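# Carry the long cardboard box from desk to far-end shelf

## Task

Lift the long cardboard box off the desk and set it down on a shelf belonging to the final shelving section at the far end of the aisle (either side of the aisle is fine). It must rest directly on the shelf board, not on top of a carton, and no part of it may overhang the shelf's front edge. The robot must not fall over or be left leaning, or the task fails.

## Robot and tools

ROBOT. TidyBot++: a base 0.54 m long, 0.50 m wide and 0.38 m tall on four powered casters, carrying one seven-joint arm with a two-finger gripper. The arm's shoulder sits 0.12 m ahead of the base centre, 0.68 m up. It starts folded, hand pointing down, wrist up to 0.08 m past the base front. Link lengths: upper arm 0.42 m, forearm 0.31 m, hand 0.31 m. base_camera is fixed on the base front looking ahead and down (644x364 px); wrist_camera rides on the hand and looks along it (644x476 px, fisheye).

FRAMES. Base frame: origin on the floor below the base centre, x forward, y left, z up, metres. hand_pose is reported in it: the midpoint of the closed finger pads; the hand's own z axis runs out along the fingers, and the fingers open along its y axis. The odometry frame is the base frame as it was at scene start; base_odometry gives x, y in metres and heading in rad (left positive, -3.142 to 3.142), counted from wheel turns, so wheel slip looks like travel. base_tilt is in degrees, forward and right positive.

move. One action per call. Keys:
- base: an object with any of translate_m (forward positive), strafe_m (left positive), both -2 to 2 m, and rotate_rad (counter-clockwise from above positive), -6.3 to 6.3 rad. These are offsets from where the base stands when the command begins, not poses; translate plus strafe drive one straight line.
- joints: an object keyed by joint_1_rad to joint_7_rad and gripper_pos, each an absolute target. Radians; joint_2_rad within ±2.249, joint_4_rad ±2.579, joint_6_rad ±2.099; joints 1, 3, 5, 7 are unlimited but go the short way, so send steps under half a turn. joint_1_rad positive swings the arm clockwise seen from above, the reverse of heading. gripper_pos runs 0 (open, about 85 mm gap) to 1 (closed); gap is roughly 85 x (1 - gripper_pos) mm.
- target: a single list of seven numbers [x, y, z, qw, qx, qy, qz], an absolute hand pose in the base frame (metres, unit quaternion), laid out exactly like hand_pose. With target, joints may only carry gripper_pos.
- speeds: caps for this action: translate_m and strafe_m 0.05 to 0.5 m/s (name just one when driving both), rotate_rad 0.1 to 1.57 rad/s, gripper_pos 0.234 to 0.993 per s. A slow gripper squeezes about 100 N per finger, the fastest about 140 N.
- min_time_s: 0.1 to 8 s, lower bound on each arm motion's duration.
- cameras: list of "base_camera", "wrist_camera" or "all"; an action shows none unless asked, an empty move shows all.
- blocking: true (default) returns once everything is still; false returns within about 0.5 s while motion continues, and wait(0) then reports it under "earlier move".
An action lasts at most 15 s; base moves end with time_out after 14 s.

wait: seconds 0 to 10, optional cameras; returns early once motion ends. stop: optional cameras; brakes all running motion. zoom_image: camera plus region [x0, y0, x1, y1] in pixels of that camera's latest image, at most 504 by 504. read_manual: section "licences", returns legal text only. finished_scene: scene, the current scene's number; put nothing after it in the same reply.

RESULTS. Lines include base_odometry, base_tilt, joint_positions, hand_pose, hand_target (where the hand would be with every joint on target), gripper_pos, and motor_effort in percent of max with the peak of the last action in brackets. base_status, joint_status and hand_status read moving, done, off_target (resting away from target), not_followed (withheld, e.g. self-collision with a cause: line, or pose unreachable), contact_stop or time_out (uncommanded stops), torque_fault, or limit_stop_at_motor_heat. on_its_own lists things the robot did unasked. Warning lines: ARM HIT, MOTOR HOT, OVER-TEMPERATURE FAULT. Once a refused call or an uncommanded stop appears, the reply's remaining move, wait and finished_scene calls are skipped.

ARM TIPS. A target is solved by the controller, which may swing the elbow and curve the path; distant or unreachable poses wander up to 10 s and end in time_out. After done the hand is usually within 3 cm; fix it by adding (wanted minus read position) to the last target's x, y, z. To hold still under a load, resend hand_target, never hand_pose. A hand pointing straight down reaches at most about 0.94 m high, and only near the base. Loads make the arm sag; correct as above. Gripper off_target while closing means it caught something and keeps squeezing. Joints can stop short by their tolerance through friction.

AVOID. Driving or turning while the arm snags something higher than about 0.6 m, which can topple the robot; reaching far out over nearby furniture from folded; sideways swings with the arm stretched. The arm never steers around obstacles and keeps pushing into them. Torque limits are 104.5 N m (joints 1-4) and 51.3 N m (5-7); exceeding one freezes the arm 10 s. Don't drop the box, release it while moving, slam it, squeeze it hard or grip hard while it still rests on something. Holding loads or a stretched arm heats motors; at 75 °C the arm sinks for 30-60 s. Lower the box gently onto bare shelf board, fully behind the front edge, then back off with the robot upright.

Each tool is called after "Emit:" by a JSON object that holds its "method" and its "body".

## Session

Emit:
{"method": "move", "body": {"joints": {"joint_6_rad": 0.5}, "min_time_s": 1.2, "cameras": ["all"]}}

Scene clock: 1.97 s.
move: done
base_odometry: x=+0.000 y=+0.000 heading=+0.000
base_tilt: forward=-0.7 right=+0.6
base_status: not commanded
joint_positions: joint_1_rad=+0.018 joint_2_rad=-0.391 joint_3_rad=+3.171 joint_4_rad=-2.539 joint_5_rad=-0.025 joint_6_rad=+0.443 joint_7_rad=+1.523 gripper_pos=+0.000
joint_status: all done
motor_effort: joint_1_rad=+1(2) joint_2_rad=-4(5) joint_3_rad=+0(1) joint_4_rad=+16(17) joint_5_rad=-1(2) joint_6_rad=+10(10) joint_7_rad=-1(1)
hand_pose: x=+0.5302 y=-0.0225 z=+0.8575 quat_wxyz=(-0.008, +0.751, -0.051, +0.658)
hand_target: x=+0.5321 y=-0.0232 z=+0.8751 quat_wxyz=(-0.008, +0.732, -0.050, +0.679)
hand_status: not commanded
pictures: base_camera, wrist_camera
wrist_camera: T_world_to_cam=[[-0.06655, -0.99526, -0.07095, 0.06995], [-0.15078, 0.08032, -0.9853, 0.97951], [0.98632, -0.05488, -0.15541, -0.25352]] pos_world=[0.4024, -0.02297, 0.93067]

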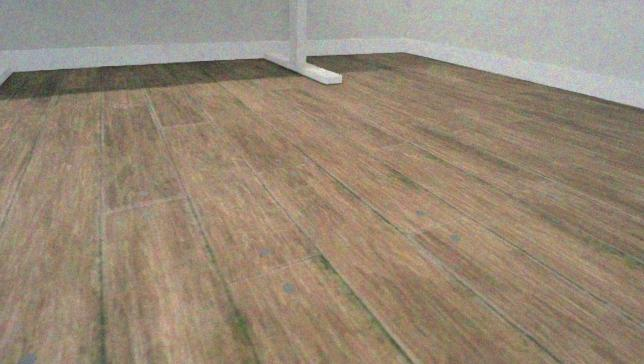

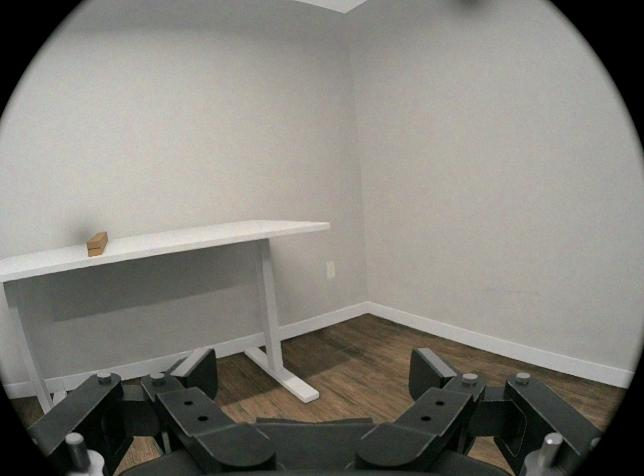

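Emit:
{"method": "move", "body": {"base": {"translate_m": 0.62, "strafe_m": 0.36, "rotate_rad": 0.54}, "joints": {"joint_1_rad": 0.0, "joint_2_rad": -0.12, "joint_3_rad": 3.1416, "joint_4_rad": -1.27, "joint_5_rad": 0.02, "joint_6_rad": -1.29, "joint_7_rad": 1.5708}, "min_time_s": 2.0, "cameras": ["all"]}}

Scene clock: 5.50 s.
move: done
base_odometry: x=+0.620 y=+0.360 heading=+0.541
base_tilt: forward=-0.7 right=+0.5
base_status: done
joint_positions: joint_1_rad=+0.018 joint_2_rad=-0.139 joint_3_rad=+3.170 joint_4_rad=-1.316 joint_5_rad=-0.022 joint_6_rad=-1.231 joint_7_rad=+1.523 gripper_pos=+0.000
joint_status: all done
motor_effort: joint_1_rad=+1(3) joint_2_rad=-12(16) joint_3_rad=-1(2) joint_4_rad=+16(19) joint_5_rad=-1(2) joint_6_rad=+6(11) joint_7_rad=-1(2)
hand_pose: x=+0.5596 y=-0.0137 z=+0.9884 quat_wxyz=(-0.013, +0.932, -0.044, +0.359)
hand_target: x=+0.5565 y=-0.0046 z=+0.9902 quat_wxyz=(+0.010, +0.939, -0.001, +0.344)
hand_status: not commanded
pictures: base_camera, wrist_camera
wrist_camera: T_world_to_cam=[[-0.06864, -0.99646, -0.04862, 0.06902], [-0.75309, 0.08372, -0.65257, 1.1205], [0.65433, -0.00818, -0.75617, 0.5185]] pos_world=[0.5093, -0.02079, 1.12663]

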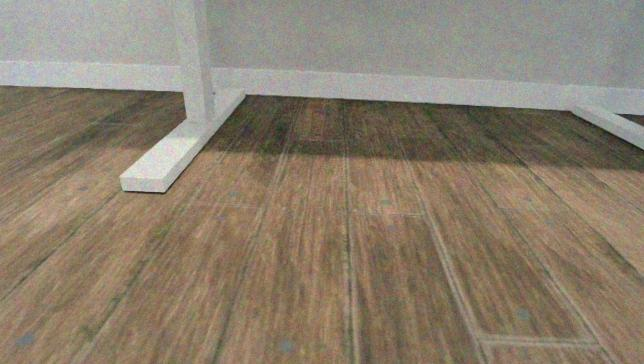

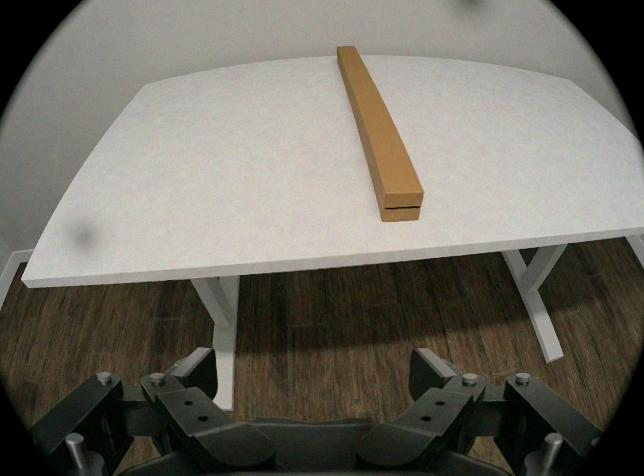

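Emit:
{"method": "move", "body": {"base": {"translate_m": 0.42, "strafe_m": -0.126, "rotate_rad": -0.035}, "joints": {"joint_1_rad": -0.03, "joint_2_rad": 0.236, "joint_3_rad": 3.105, "joint_4_rad": -1.19, "joint_5_rad": 0.045, "joint_6_rad": -0.92, "joint_7_rad": 1.625}, "min_time_s": 2, "cameras": ["wrist_camera"]}}

Scene clock: 9.27 s.
move: done
base_odometry: x=+1.045 y=+0.468 heading=+0.505
base_tilt: forward=-0.8 right=+0.6
base_status: done
joint_positions: joint_1_rad=-0.006 joint_2_rad=+0.209 joint_3_rad=+3.133 joint_4_rad=-1.237 joint_5_rad=-0.002 joint_6_rad=-0.976 joint_7_rad=+1.560 gripper_pos=+0.000
joint_status: all done
motor_effort: joint_1_rad=+1(2) joint_2_rad=-25(27) joint_3_rad=-1(3) joint_4_rad=+17(18) joint_5_rad=-1(2) joint_6_rad=+6(8) joint_7_rad=-1(2)
hand_pose: x=+0.7233 y=+0.0100 z=+0.8983 quat_wxyz=(-0.006, +0.936, +0.001, +0.352)
hand_target: x=+0.7497 y=+0.0296 z=+0.9187 quat_wxyz=(+0.016, +0.920, +0.059, +0.387)
hand_status: not commanded
wrist_camera: T_world_to_cam=[[0.01069, -0.99994, -0.00322, 0.00143], [-0.76604, -0.00612, -0.64277, 1.18449], [0.64271, 0.00933, -0.76605, 0.36061]] pos_world=[0.67558, 0.00532, 1.03761]

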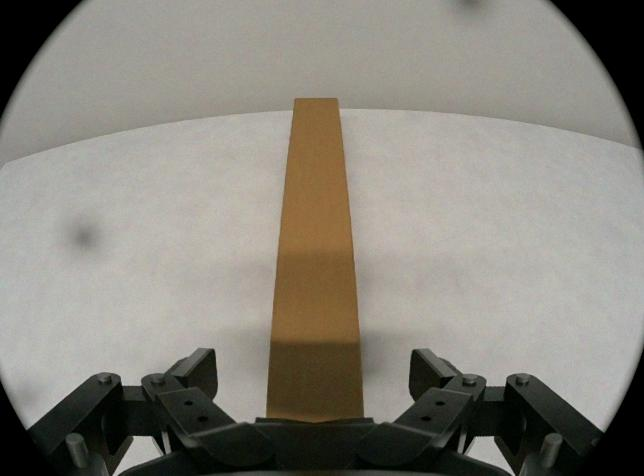

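Emit:
{"method": "move", "body": {"joints": {"joint_4_rad": -1.415, "joint_6_rad": -0.79, "gripper_pos": 0.3}, "min_time_s": 1.5, "cameras": ["wrist_camera"]}}

Scene clock: 11.37 s.
move: done
base_odometry: x=+1.045 y=+0.468 heading=+0.505
base_tilt: forward=-0.7 right=+0.5
base_status: not commanded
joint_positions: joint_1_rad=-0.006 joint_2_rad=+0.209 joint_3_rad=+3.133 joint_4_rad=-1.391 joint_5_rad=-0.002 joint_6_rad=-0.846 joint_7_rad=+1.560 gripper_pos=+0.300
joint_status: all done
motor_effort: joint_1_rad=+1(2) joint_2_rad=-25(26) joint_3_rad=-1(1) joint_4_rad=+17(18) joint_5_rad=-1(2) joint_6_rad=+6(8) joint_7_rad=+0(1)
hand_pose: x=+0.7198 y=+0.0100 z=+0.8448 quat_wxyz=(-0.006, +0.940, +0.001, +0.340)
hand_target: x=+0.7303 y=+0.0303 z=+0.8281 quat_wxyz=(+0.014, +0.937, +0.064, +0.343)
hand_status: not commanded
wrist_camera: T_world_to_cam=[[0.01059, -0.99994, -0.00298, 0.0012], [-0.7817, -0.00642, -0.62362, 1.14246], [0.62356, 0.00893, -0.78172, 0.34893]] pos_world=[0.67547, 0.00542, 0.98523]

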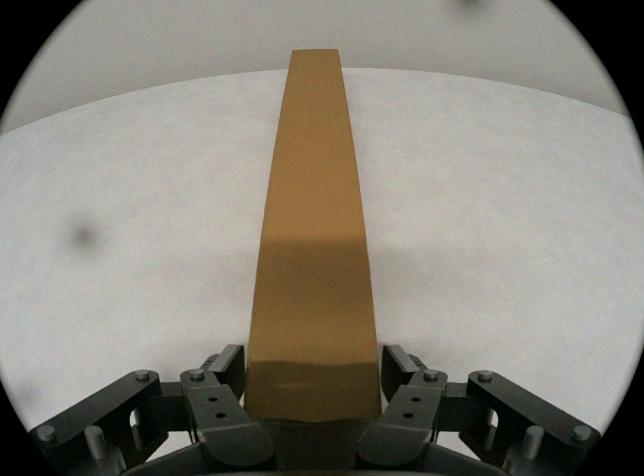

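Emit:
{"method": "move", "body": {"joints": {"gripper_pos": 0.495}, "speeds": {"gripper_pos": 0.234}}}

Emit:
{"method": "move", "body": {"joints": {"joint_2_rad": 0.18, "joint_4_rad": -1.24, "joint_6_rad": -0.95}, "min_time_s": 1.5, "cameras": ["wrist_camera"]}}

Scene clock: 13.47 s.
move: off_target
base_odometry: x=+1.045 y=+0.468 heading=+0.505
base_tilt: forward=-0.7 right=+0.6
base_status: not commanded
joint_positions: joint_1_rad=-0.006 joint_2_rad=+0.209 joint_3_rad=+3.133 joint_4_rad=-1.391 joint_5_rad=-0.001 joint_6_rad=-0.843 joint_7_rad=+1.561 gripper_pos=+0.479
joint_status: gripper_pos off_target (ended at +0.479, target +0.495)
motor_effort: joint_1_rad=+1(2) joint_2_rad=-23(25) joint_3_rad=-1(1) joint_4_rad=+16(17) joint_5_rad=-1(2) joint_6_rad=+6(6) joint_7_rad=-1(1)
hand_pose: x=+0.7205 y=+0.0100 z=+0.8454 quat_wxyz=(-0.006, +0.940, +0.001, +0.342)
hand_target: x=+0.7303 y=+0.0303 z=+0.8281 quat_wxyz=(+0.014, +0.937, +0.064, +0.343)
hand_status: not commanded
pictures: none

Scene clock: 15.27 s.
move: done
base_odometry: x=+1.045 y=+0.468 heading=+0.505
base_tilt: forward=-0.7 right=+0.6
base_status: not commanded
joint_positions: joint_1_rad=-0.006 joint_2_rad=+0.209 joint_3_rad=+3.133 joint_4_rad=-1.289 joint_5_rad=-0.001 joint_6_rad=-0.895 joint_7_rad=+1.561 gripper_pos=+0.479
joint_status: all done
motor_effort: joint_1_rad=+1(2) joint_2_rad=-26(27) joint_3_rad=-1(1) joint_4_rad=+18(19) joint_5_rad=-1(2) joint_6_rad=+7(8) joint_7_rad=-1(1)
hand_pose: x=+0.7315 y=+0.0101 z=+0.8879 quat_wxyz=(-0.006, +0.931, +0.001, +0.365)
hand_target: x=+0.7211 y=+0.0282 z=+0.9202 quat_wxyz=(+0.017, +0.924, +0.060, +0.376)
hand_status: not commanded
wrist_camera: T_world_to_cam=[[0.01093, -0.99994, -0.00264, 0.00069], [-0.74745, -0.00642, -0.66429, 1.18949], [0.66423, 0.00923, -0.74747, 0.31508]] pos_world=[0.67979, 0.00542, 1.02568]

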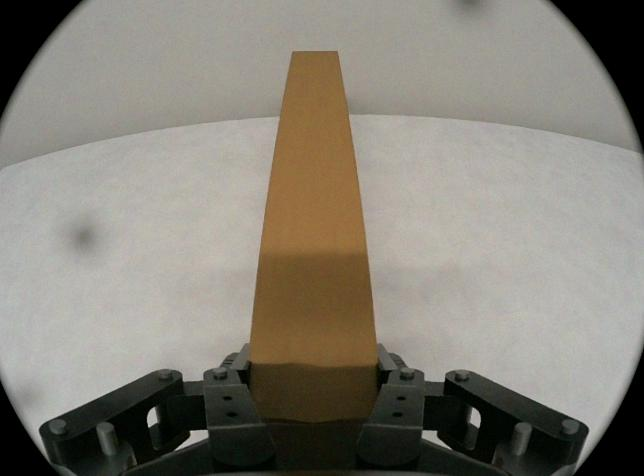

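Emit:
{"method": "move", "body": {"base": {"translate_m": -0.80}}}

Emit:
{"method": "move", "body": {"base": {"rotate_rad": -1.57}, "speeds": {"rotate_rad": 0.8}, "joints": {"joint_2_rad": 0.22, "joint_4_rad": -2.21, "joint_6_rad": 0.0}, "min_time_s": 2.5, "cameras": ["all"]}}

Scene clock: 18.17 s.
move: done
base_odometry: x=+0.345 y=+0.081 heading=+0.505
base_tilt: forward=-0.7 right=+0.6
base_status: done
joint_positions: joint_1_rad=-0.009 joint_2_rad=+0.201 joint_3_rad=+3.132 joint_4_rad=-1.288 joint_5_rad=+0.000 joint_6_rad=-0.900 joint_7_rad=+1.561 gripper_pos=+0.479
joint_status: not commanded
motor_effort: joint_1_rad=+1(2) joint_2_rad=-26(30) joint_3_rad=-1(2) joint_4_rad=+19(19) joint_5_rad=-1(2) joint_6_rad=+7(8) joint_7_rad=-1(1)
hand_pose: x=+0.7291 y=+0.0124 z=+0.8926 quat_wxyz=(-0.006, +0.930, +0.004, +0.368)
hand_target: x=+0.7211 y=+0.0282 z=+0.9202 quat_wxyz=(+0.017, +0.924, +0.060, +0.376)
hand_status: not commanded
pictures: none

Scene clock: 21.27 s.
move: done
base_odometry: x=+0.345 y=+0.081 heading=-1.064
base_tilt: forward=-0.7 right=+0.6
base_status: done
joint_positions: joint_1_rad=-0.024 joint_2_rad=+0.202 joint_3_rad=+3.118 joint_4_rad=-2.189 joint_5_rad=+0.004 joint_6_rad=-0.060 joint_7_rad=+1.561 gripper_pos=+0.479
joint_status: all done
motor_effort: joint_1_rad=+1(4) joint_2_rad=-20(27) joint_3_rad=-1(3) joint_4_rad=+13(18) joint_5_rad=-1(2) joint_6_rad=+6(7) joint_7_rad=-1(1)
hand_pose: x=+0.6153 y=+0.0251 z=+0.6245 quat_wxyz=(-0.011, +0.941, +0.019, +0.339)
hand_target: x=+0.6178 y=+0.0347 z=+0.6188 quat_wxyz=(+0.002, +0.934, +0.076, +0.348)
hand_status: not commanded
pictures: base_camera, wrist_camera
wrist_camera: T_world_to_cam=[[0.0469, -0.9989, -0.00119, -0.00684], [-0.78305, -0.03603, -0.62092, 0.92339], [0.62019, 0.03005, -0.78387, 0.24455]] pos_world=[0.5717, 0.01909, 0.76504]

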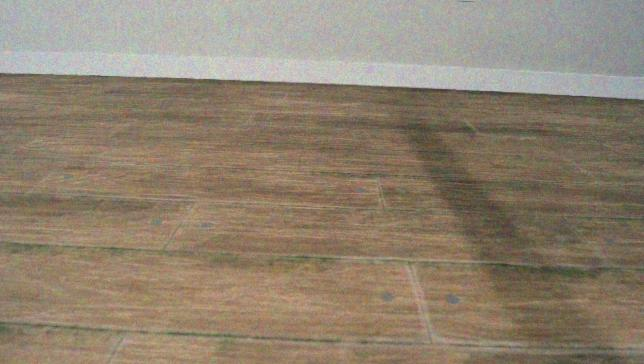

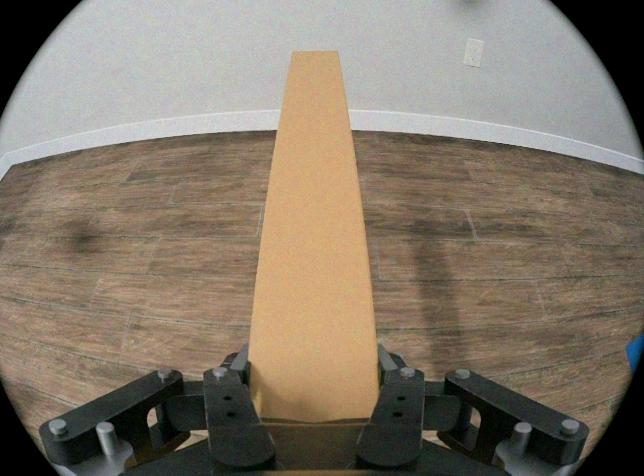

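Emit:
{"method": "move", "body": {"base": {"strafe_m": 0.04, "rotate_rad": -1.57}, "speeds": {"rotate_rad": 0.8}, "cameras": ["all"]}}

Scene clock: 24.57 s.
move: done
base_odometry: x=+0.380 y=+0.100 heading=-2.633
base_tilt: forward=-0.7 right=+0.6
base_status: done
joint_positions: joint_1_rad=-0.027 joint_2_rad=+0.202 joint_3_rad=+3.116 joint_4_rad=-2.189 joint_5_rad=+0.004 joint_6_rad=-0.057 joint_7_rad=+1.561 gripper_pos=+0.479
joint_status: not commanded
motor_effort: joint_1_rad=+1(5) joint_2_rad=-20(22) joint_3_rad=-1(3) joint_4_rad=+13(13) joint_5_rad=-1(2) joint_6_rad=+6(7) joint_7_rad=-1(1)
hand_pose: x=+0.6160 y=+0.0274 z=+0.6252 quat_wxyz=(-0.012, +0.940, +0.021, +0.340)
hand_target: x=+0.6178 y=+0.0347 z=+0.6188 quat_wxyz=(+0.002, +0.934, +0.076, +0.348)
hand_status: not commanded
pictures: base_camera, wrist_camera
wrist_camera: T_world_to_cam=[[0.0514, -0.99868, -0.00155, -0.00715], [-0.78075, -0.03921, -0.62361, 0.92475], [0.62272, 0.03326, -0.78173, 0.24159]] pos_world=[0.57192, 0.02108, 0.76553]

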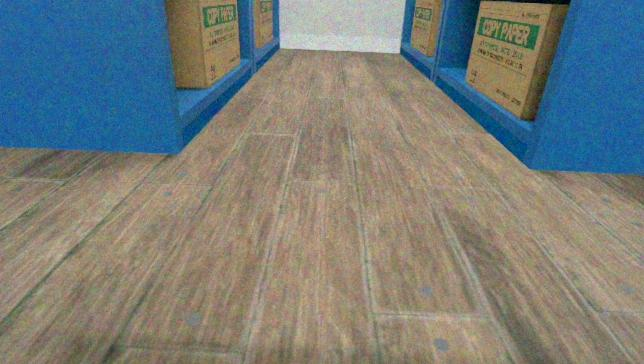

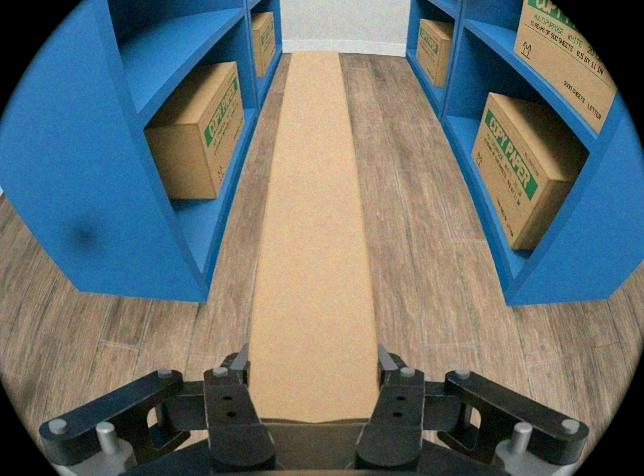

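Emit:
{"method": "move", "body": {"base": {"translate_m": 0.95, "strafe_m": -0.078}, "cameras": ["all"]}}

Scene clock: 28.13 s.
move: done
base_odometry: x=-0.488 y=-0.294 heading=-2.634
base_tilt: forward=-0.7 right=+0.6
base_status: done
joint_positions: joint_1_rad=-0.027 joint_2_rad=+0.203 joint_3_rad=+3.116 joint_4_rad=-2.192 joint_5_rad=+0.004 joint_6_rad=-0.053 joint_7_rad=+1.561 gripper_pos=+0.479
joint_status: not commanded
motor_effort: joint_1_rad=+1(2) joint_2_rad=-21(23) joint_3_rad=-1(1) joint_4_rad=+13(14) joint_5_rad=-1(2) joint_6_rad=+7(7) joint_7_rad=-1(1)
hand_pose: x=+0.6153 y=+0.0273 z=+0.6241 quat_wxyz=(-0.012, +0.940, +0.021, +0.340)
hand_target: x=+0.6178 y=+0.0347 z=+0.6188 quat_wxyz=(+0.002, +0.934, +0.076, +0.348)
hand_status: not commanded
pictures: base_camera, wrist_camera
wrist_camera: T_world_to_cam=[[0.05138, -0.99868, -0.0017, -0.007], [-0.78089, -0.03911, -0.62344, 0.92361], [0.62255, 0.03337, -0.78187, 0.24138]] pos_world=[0.57132, 0.02108, 0.76453]

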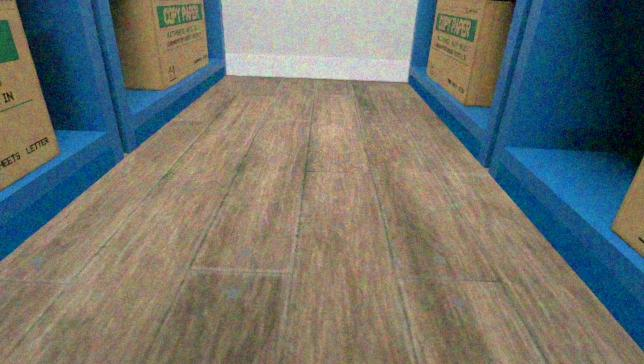

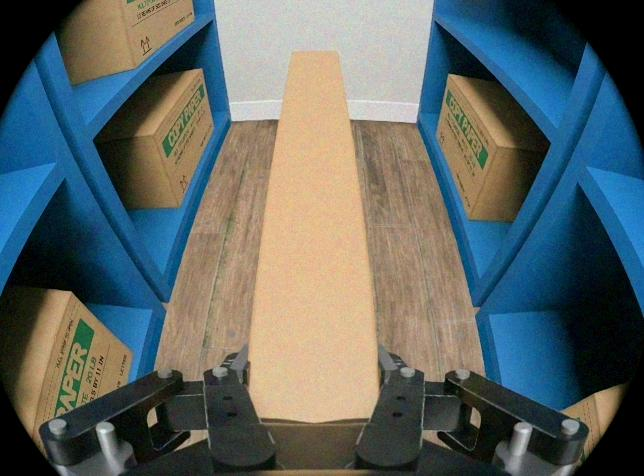

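Emit:
{"method": "zoom_image", "body": {"camera": "wrist_camera", "region": [390, 0, 644, 320]}}

Scaled by 1.575.

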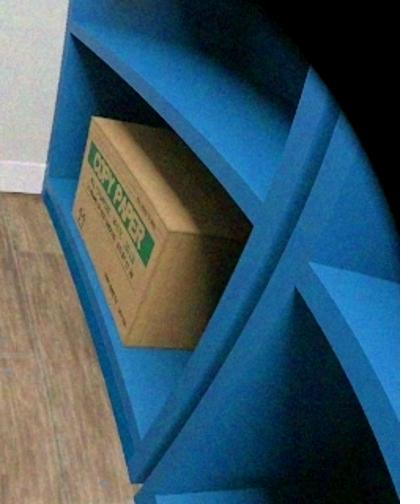

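Emit:
{"method": "move", "body": {"base": {"translate_m": 0.84, "strafe_m": 0.135, "rotate_rad": 0.022}, "joints": {"joint_1_rad": 0.0, "joint_5_rad": -1.48, "joint_7_rad": 3.05}, "min_time_s": 2.5, "cameras": ["all"]}}

Scene clock: 32.17 s.
move: done
base_odometry: x=-1.156 y=-0.821 heading=-2.611
base_tilt: forward=-0.7 right=+0.5
base_status: done
joint_positions: joint_1_rad=-0.024 joint_2_rad=+0.204 joint_3_rad=+3.116 joint_4_rad=-2.195 joint_5_rad=-1.432 joint_6_rad=-0.049 joint_7_rad=+2.985 gripper_pos=+0.479
joint_status: all done
motor_effort: joint_1_rad=+0(3) joint_2_rad=-21(23) joint_3_rad=-1(3) joint_4_rad=+13(14) joint_5_rad=-1(2) joint_6_rad=+1(7) joint_7_rad=-1(2)
hand_pose: x=+0.6240 y=+0.0415 z=+0.6320 quat_wxyz=(-0.037, +0.933, +0.023, +0.358)
hand_target: x=+0.6189 y=+0.0194 z=+0.6190 quat_wxyz=(-0.010, +0.937, +0.015, +0.348)
hand_status: not commanded
pictures: base_camera, wrist_camera
wrist_camera: T_world_to_cam=[[0.07299, -0.9963, -0.04541, 0.02071], [-0.75541, -0.0255, -0.65475, 0.9391], [0.65117, 0.08209, -0.75448, 0.20454]] pos_world=[0.57471, 0.02779, 0.77014]

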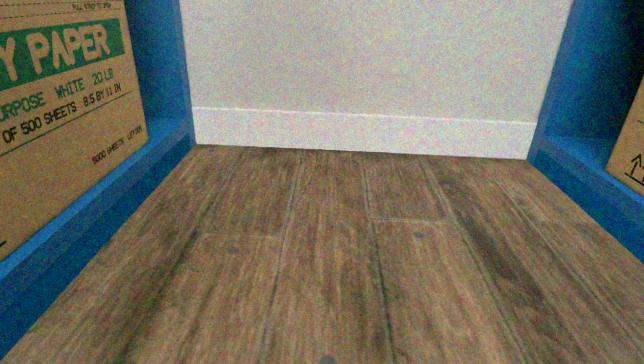

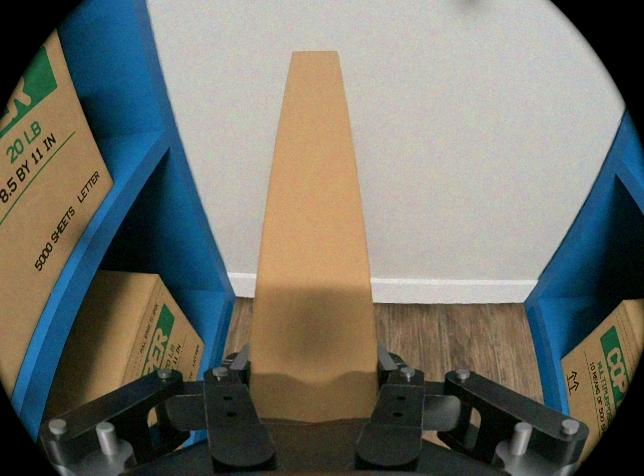

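Emit:
{"method": "move", "body": {"base": {"strafe_m": 0.025}, "joints": {"joint_1_rad": 0.04, "joint_2_rad": 0.605, "joint_3_rad": 4.143, "joint_4_rad": -1.95, "joint_5_rad": -1.56, "joint_6_rad": -1.0, "joint_7_rad": 3.5316}, "min_time_s": 3, "cameras": ["wrist_camera"]}}

Scene clock: 36.03 s.
move: done
base_odometry: x=-1.144 y=-0.843 heading=-2.611
base_tilt: forward=-0.7 right=+0.6
base_status: done
joint_positions: joint_1_rad=+0.020 joint_2_rad=+0.569 joint_3_rad=+4.109 joint_4_rad=-1.991 joint_5_rad=-1.508 joint_6_rad=-0.946 joint_7_rad=+3.466 gripper_pos=+0.479
joint_status: all done
motor_effort: joint_1_rad=+1(3) joint_2_rad=-25(27) joint_3_rad=+5(5) joint_4_rad=+11(14) joint_5_rad=-6(6) joint_6_rad=-2(3) joint_7_rad=-1(2)
hand_pose: x=+0.6215 y=-0.2396 z=+0.5994 quat_wxyz=(-0.010, +0.937, +0.006, +0.349)
hand_target: x=+0.6340 y=-0.2612 z=+0.6103 quat_wxyz=(+0.006, +0.929, +0.024, +0.369)
hand_status: not commanded
wrist_camera: T_world_to_cam=[[0.02349, -0.9997, -0.00725, -0.25356], [-0.77021, -0.01347, -0.63765, 0.91059], [0.63736, 0.02056, -0.77029, 0.20784]] pos_world=[0.57482, -0.24549, 0.7389]

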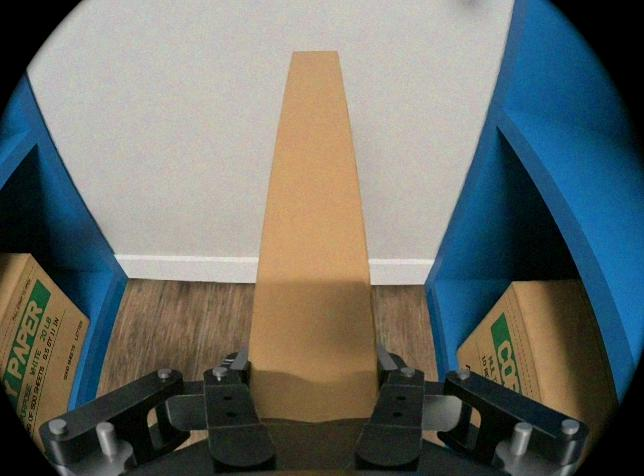

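Emit:
{"method": "zoom_image", "body": {"camera": "wrist_camera", "region": [400, 60, 640, 310]}}

Scaled by 2.016.

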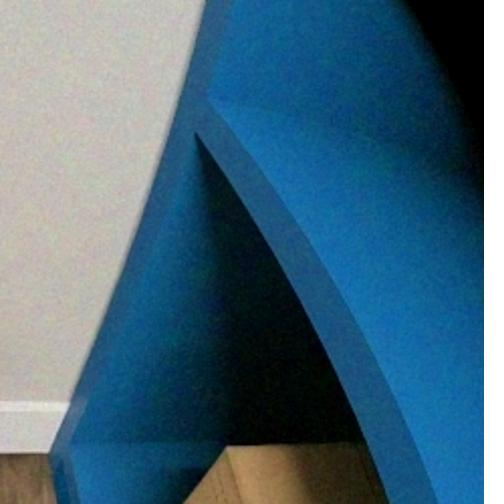

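Emit:
{"method": "move", "body": {"joints": {"joint_1_rad": 0.41, "joint_2_rad": 1.05, "joint_3_rad": 4.443, "joint_4_rad": -1.445, "joint_5_rad": -1.735, "joint_6_rad": -1.585, "joint_7_rad": 3.345}, "min_time_s": 3, "cameras": ["all"]}}

Scene clock: 40.07 s.
move: done
base_odometry: x=-1.144 y=-0.843 heading=-2.611
base_tilt: forward=-0.7 right=+0.6
base_status: not commanded
joint_positions: joint_1_rad=+0.391 joint_2_rad=+1.012 joint_3_rad=+4.400 joint_4_rad=-1.480 joint_5_rad=-1.683 joint_6_rad=-1.533 joint_7_rad=+3.410 gripper_pos=+0.479
joint_status: all done
motor_effort: joint_1_rad=+1(3) joint_2_rad=-36(37) joint_3_rad=+9(10) joint_4_rad=+8(12) joint_5_rad=-7(8) joint_6_rad=-2(3) joint_7_rad=-1(2)
hand_pose: x=+0.6145 y=-0.4411 z=+0.5959 quat_wxyz=(-0.009, +0.935, +0.014, +0.355)
hand_target: x=+0.6159 y=-0.4524 z=+0.5989 quat_wxyz=(-0.019, +0.932, -0.009, +0.362)
hand_status: not commanded
pictures: base_camera, wrist_camera
wrist_camera: T_world_to_cam=[[0.03765, -0.99929, -0.00002, -0.46768], [-0.76082, -0.02865, -0.64833, 0.89413], [0.64787, 0.02442, -0.76136, 0.20375]] pos_world=[0.56588, -0.44671, 0.73481]

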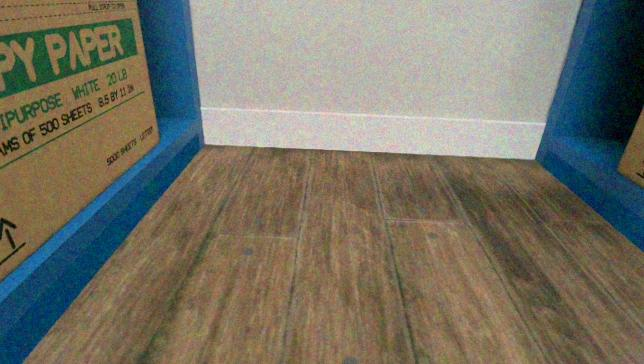

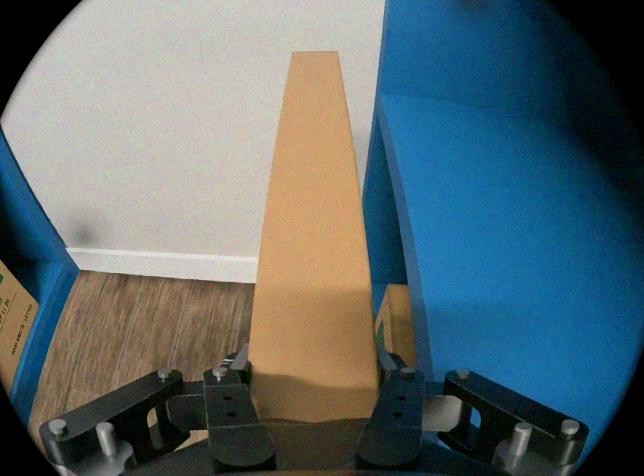

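Emit:
{"method": "move", "body": {"base": {"strafe_m": -0.19}, "speeds": {"strafe_m": 0.2}, "cameras": ["wrist_camera"]}}

Scene clock: 42.00 s.
move: done
base_odometry: x=-1.240 y=-0.679 heading=-2.611
base_tilt: forward=-0.7 right=+0.6
base_status: done
joint_positions: joint_1_rad=+0.401 joint_2_rad=+1.014 joint_3_rad=+4.403 joint_4_rad=-1.479 joint_5_rad=-1.685 joint_6_rad=-1.538 joint_7_rad=+3.409 gripper_pos=+0.479
joint_status: not commanded
motor_effort: joint_1_rad=+1(5) joint_2_rad=-36(37) joint_3_rad=+10(11) joint_4_rad=+8(9) joint_5_rad=-7(8) joint_6_rad=-2(3) joint_7_rad=-1(1)
hand_pose: x=+0.6103 y=-0.4456 z=+0.5963 quat_wxyz=(-0.009, +0.934, +0.011, +0.356)
hand_target: x=+0.6159 y=-0.4524 z=+0.5989 quat_wxyz=(-0.019, +0.932, -0.009, +0.362)
hand_status: not commanded
wrist_camera: T_world_to_cam=[[0.03024, -0.99954, -0.00128, -0.46683], [-0.76033, -0.02217, -0.64916, 0.89417], [0.64883, 0.0206, -0.76065, 0.2041]] pos_world=[0.56155, -0.451, 0.73511]

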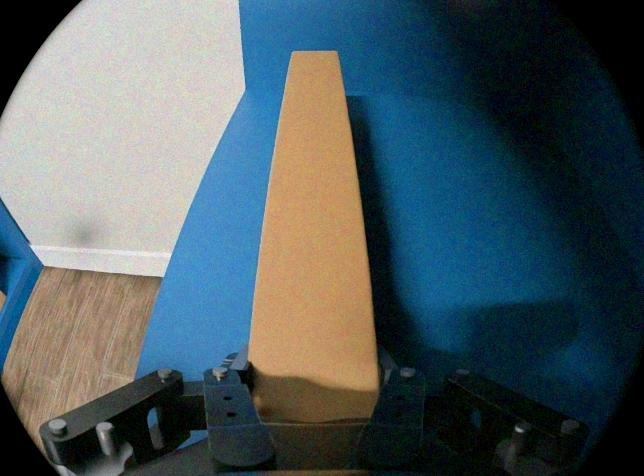

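Emit:
{"method": "move", "body": {"joints": {"joint_2_rad": 1.08}, "min_time_s": 1}}

Emit:
{"method": "move", "body": {"joints": {"joint_2_rad": 1.09}, "min_time_s": 0.6, "cameras": ["wrist_camera"]}}

Scene clock: 43.47 s.
move: done
base_odometry: x=-1.240 y=-0.679 heading=-2.611
base_tilt: forward=-0.7 right=+0.6
base_status: not commanded
joint_positions: joint_1_rad=+0.401 joint_2_rad=+1.039 joint_3_rad=+4.403 joint_4_rad=-1.479 joint_5_rad=-1.685 joint_6_rad=-1.538 joint_7_rad=+3.409 gripper_pos=+0.479
joint_status: all done
motor_effort: joint_1_rad=+1(2) joint_2_rad=-36(37) joint_3_rad=+10(10) joint_4_rad=+7(8) joint_5_rad=-7(8) joint_6_rad=-2(2) joint_7_rad=-1(1)
hand_pose: x=+0.6082 y=-0.4447 z=+0.5804 quat_wxyz=(-0.013, +0.939, +0.009, +0.345)
hand_target: x=+0.6133 y=-0.4513 z=+0.5799 quat_wxyz=(-0.024, +0.937, -0.011, +0.349)
hand_status: not commanded
pictures: none

Scene clock: 44.37 s.
move: done
base_odometry: x=-1.240 y=-0.679 heading=-2.611
base_tilt: forward=-0.7 right=+0.6
base_status: not commanded
joint_positions: joint_1_rad=+0.401 joint_2_rad=+1.048 joint_3_rad=+4.403 joint_4_rad=-1.479 joint_5_rad=-1.685 joint_6_rad=-1.538 joint_7_rad=+3.409 gripper_pos=+0.479
joint_status: all done
motor_effort: joint_1_rad=+1(2) joint_2_rad=-36(37) joint_3_rad=+10(10) joint_4_rad=+7(8) joint_5_rad=-7(8) joint_6_rad=-2(2) joint_7_rad=-1(1)
hand_pose: x=+0.6073 y=-0.4443 z=+0.5745 quat_wxyz=(-0.015, +0.940, +0.008, +0.341)
hand_target: x=+0.6124 y=-0.4509 z=+0.5736 quat_wxyz=(-0.026, +0.938, -0.012, +0.345)
hand_status: not commanded
wrist_camera: T_world_to_cam=[[0.02996, -0.99943, -0.01581, -0.4569], [-0.78076, -0.01353, -0.62468, 0.87993], [0.62411, 0.03106, -0.78072, 0.22073]] pos_world=[0.56294, -0.4516, 0.71478]

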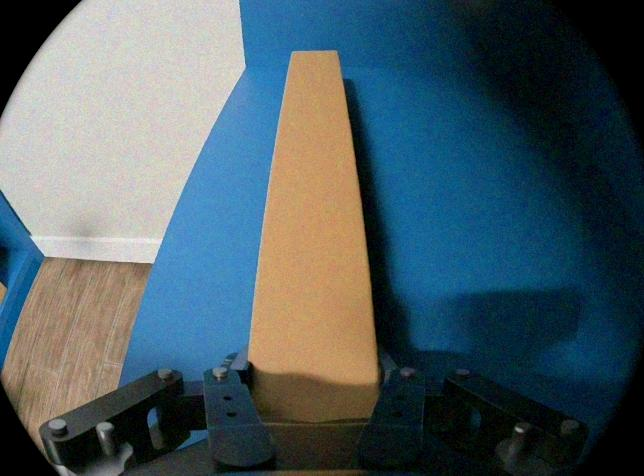

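Emit:
{"method": "move", "body": {"joints": {"joint_2_rad": 1.10}, "min_time_s": 0.5}}

Emit:
{"method": "move", "body": {"joints": {"joint_2_rad": 1.11}, "min_time_s": 0.5, "cameras": ["wrist_camera"]}}

Scene clock: 45.20 s.
move: done
base_odometry: x=-1.240 y=-0.679 heading=-2.611
base_tilt: forward=-0.7 right=+0.6
base_status: not commanded
joint_positions: joint_1_rad=+0.401 joint_2_rad=+1.053 joint_3_rad=+4.403 joint_4_rad=-1.479 joint_5_rad=-1.688 joint_6_rad=-1.539 joint_7_rad=+3.409 gripper_pos=+0.479
joint_status: all done
motor_effort: joint_1_rad=+1(2) joint_2_rad=-35(37) joint_3_rad=+10(10) joint_4_rad=+7(8) joint_5_rad=-6(7) joint_6_rad=-2(2) joint_7_rad=+0(1)
hand_pose: x=+0.6075 y=-0.4442 z=+0.5723 quat_wxyz=(-0.016, +0.940, +0.007, +0.340)
hand_target: x=+0.6114 y=-0.4504 z=+0.5673 quat_wxyz=(-0.028, +0.940, -0.013, +0.341)
hand_status: not commanded
pictures: none

Scene clock: 46.00 s.
move: done
base_odometry: x=-1.240 y=-0.679 heading=-2.611
base_tilt: forward=-0.7 right=+0.6
base_status: not commanded
joint_positions: joint_1_rad=+0.401 joint_2_rad=+1.054 joint_3_rad=+4.404 joint_4_rad=-1.479 joint_5_rad=-1.689 joint_6_rad=-1.540 joint_7_rad=+3.409 gripper_pos=+0.479
joint_status: all done
motor_effort: joint_1_rad=+0(1) joint_2_rad=-34(36) joint_3_rad=+9(10) joint_4_rad=+6(8) joint_5_rad=-6(7) joint_6_rad=-1(2) joint_7_rad=-1(1)
hand_pose: x=+0.6075 y=-0.4443 z=+0.5721 quat_wxyz=(-0.016, +0.940, +0.007, +0.340)
hand_target: x=+0.6103 y=-0.4500 z=+0.5610 quat_wxyz=(-0.030, +0.941, -0.013, +0.336)
hand_status: not commanded
wrist_camera: T_world_to_cam=[[0.02937, -0.99941, -0.0177, -0.45547], [-0.78151, -0.01192, -0.62378, 0.87924], [0.62321, 0.03215, -0.7814, 0.2201]] pos_world=[0.56334, -0.4518, 0.71238]

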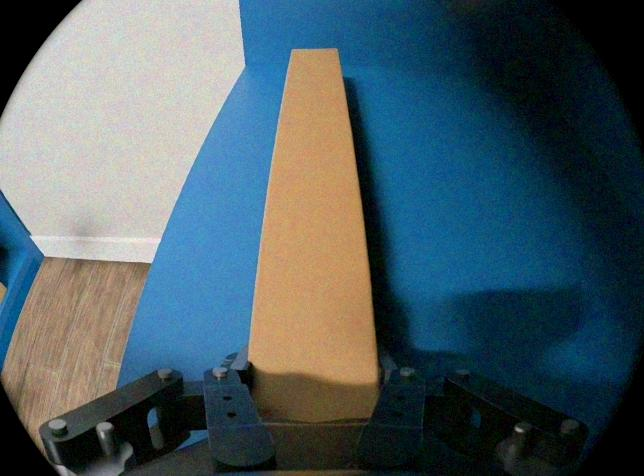

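Emit:
{"method": "move", "body": {"joints": {"joint_2_rad": 1.092}, "min_time_s": 0.4}}

Emit:
{"method": "move", "body": {"joints": {"gripper_pos": 0.40}, "speeds": {"gripper_pos": 0.234}}}

Emit:
{"method": "move", "body": {"joints": {"gripper_pos": 0.1}, "speeds": {"gripper_pos": 0.5}, "cameras": ["wrist_camera"]}}

Scene clock: 46.87 s.
move: done
base_odometry: x=-1.240 y=-0.679 heading=-2.611
base_tilt: forward=-0.7 right=+0.6
base_status: not commanded
joint_positions: joint_1_rad=+0.401 joint_2_rad=+1.054 joint_3_rad=+4.404 joint_4_rad=-1.479 joint_5_rad=-1.689 joint_6_rad=-1.540 joint_7_rad=+3.409 gripper_pos=+0.479
joint_status: all done
motor_effort: joint_1_rad=+1(1) joint_2_rad=-34(35) joint_3_rad=+9(10) joint_4_rad=+7(8) joint_5_rad=-6(6) joint_6_rad=-1(1) joint_7_rad=-1(1)
hand_pose: x=+0.6075 y=-0.4443 z=+0.5721 quat_wxyz=(-0.016, +0.940, +0.007, +0.340)
hand_target: x=+0.6122 y=-0.4508 z=+0.5723 quat_wxyz=(-0.027, +0.938, -0.012, +0.344)
hand_status: not commanded
pictures: none

Scene clock: 47.77 s.
move: done
base_odometry: x=-1.240 y=-0.679 heading=-2.611
base_tilt: forward=-0.7 right=+0.6
base_status: not commanded
joint_positions: joint_1_rad=+0.401 joint_2_rad=+1.055 joint_3_rad=+4.404 joint_4_rad=-1.479 joint_5_rad=-1.690 joint_6_rad=-1.540 joint_7_rad=+3.409 gripper_pos=+0.399
joint_status: all done
motor_effort: joint_1_rad=+0(2) joint_2_rad=-36(36) joint_3_rad=+10(10) joint_4_rad=+8(8) joint_5_rad=-7(7) joint_6_rad=-2(2) joint_7_rad=+0(1)
hand_pose: x=+0.6074 y=-0.4442 z=+0.5713 quat_wxyz=(-0.016, +0.940, +0.007, +0.340)
hand_target: x=+0.6122 y=-0.4508 z=+0.5723 quat_wxyz=(-0.027, +0.938, -0.012, +0.344)
hand_status: not commanded
pictures: none

Scene clock: 48.97 s.
move: done
base_odometry: x=-1.240 y=-0.679 heading=-2.611
base_tilt: forward=-0.7 right=+0.6
base_status: not commanded
joint_positions: joint_1_rad=+0.401 joint_2_rad=+1.055 joint_3_rad=+4.404 joint_4_rad=-1.479 joint_5_rad=-1.690 joint_6_rad=-1.540 joint_7_rad=+3.409 gripper_pos=+0.100
joint_status: all done
motor_effort: joint_1_rad=+0(2) joint_2_rad=-36(36) joint_3_rad=+10(10) joint_4_rad=+8(8) joint_5_rad=-7(7) joint_6_rad=-2(2) joint_7_rad=+0(1)
hand_pose: x=+0.6074 y=-0.4442 z=+0.5713 quat_wxyz=(-0.016, +0.940, +0.007, +0.340)
hand_target: x=+0.6122 y=-0.4508 z=+0.5723 quat_wxyz=(-0.027, +0.938, -0.012, +0.344)
hand_status: not commanded
wrist_camera: T_world_to_cam=[[0.02913, -0.99941, -0.01841, -0.45493], [-0.78214, -0.01132, -0.623, 0.87881], [0.62242, 0.03255, -0.78201, 0.22053]] pos_world=[0.56334, -0.45189, 0.71157]

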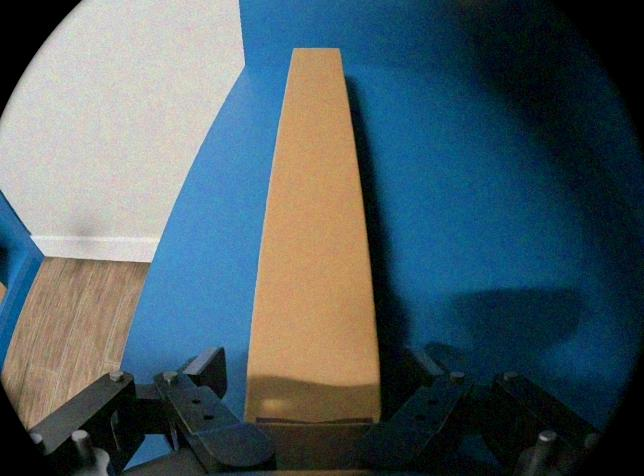

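Box released; raise the hand clear and verify.

Emit:
{"method": "move", "body": {"joints": {"joint_2_rad": 0.86}, "min_time_s": 1.8, "cameras": ["wrist_camera"]}}

Scene clock: 51.13 s.
move: done
base_odometry: x=-1.240 y=-0.679 heading=-2.611
base_tilt: forward=-0.7 right=+0.5
base_status: not commanded
joint_positions: joint_1_rad=+0.401 joint_2_rad=+0.895 joint_3_rad=+4.405 joint_4_rad=-1.479 joint_5_rad=-1.690 joint_6_rad=-1.540 joint_7_rad=+3.409 gripper_pos=+0.100
joint_status: all done
motor_effort: joint_1_rad=+1(2) joint_2_rad=-34(37) joint_3_rad=+9(10) joint_4_rad=+9(10) joint_5_rad=-8(8) joint_6_rad=-2(2) joint_7_rad=-1(1)
hand_pose: x=+0.6161 y=-0.4483 z=+0.6723 quat_wxyz=(+0.014, +0.913, +0.019, +0.408)
hand_target: x=+0.6197 y=-0.4541 z=+0.7206 quat_wxyz=(+0.016, +0.897, +0.007, +0.442)
hand_status: not commanded
wrist_camera: T_world_to_cam=[[0.02647, -0.99845, 0.04906, -0.50061], [-0.68225, -0.05391, -0.72912, 0.9392], [0.73064, -0.01418, -0.68262, 0.13981]] pos_world=[0.55188, -0.44721, 0.80479]

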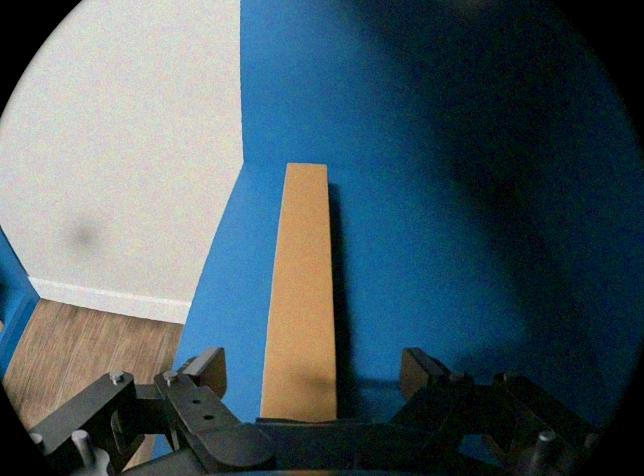

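Emit:
{"method": "finished_scene", "body": {"scene": 2}}

The scene is finished: the task was done.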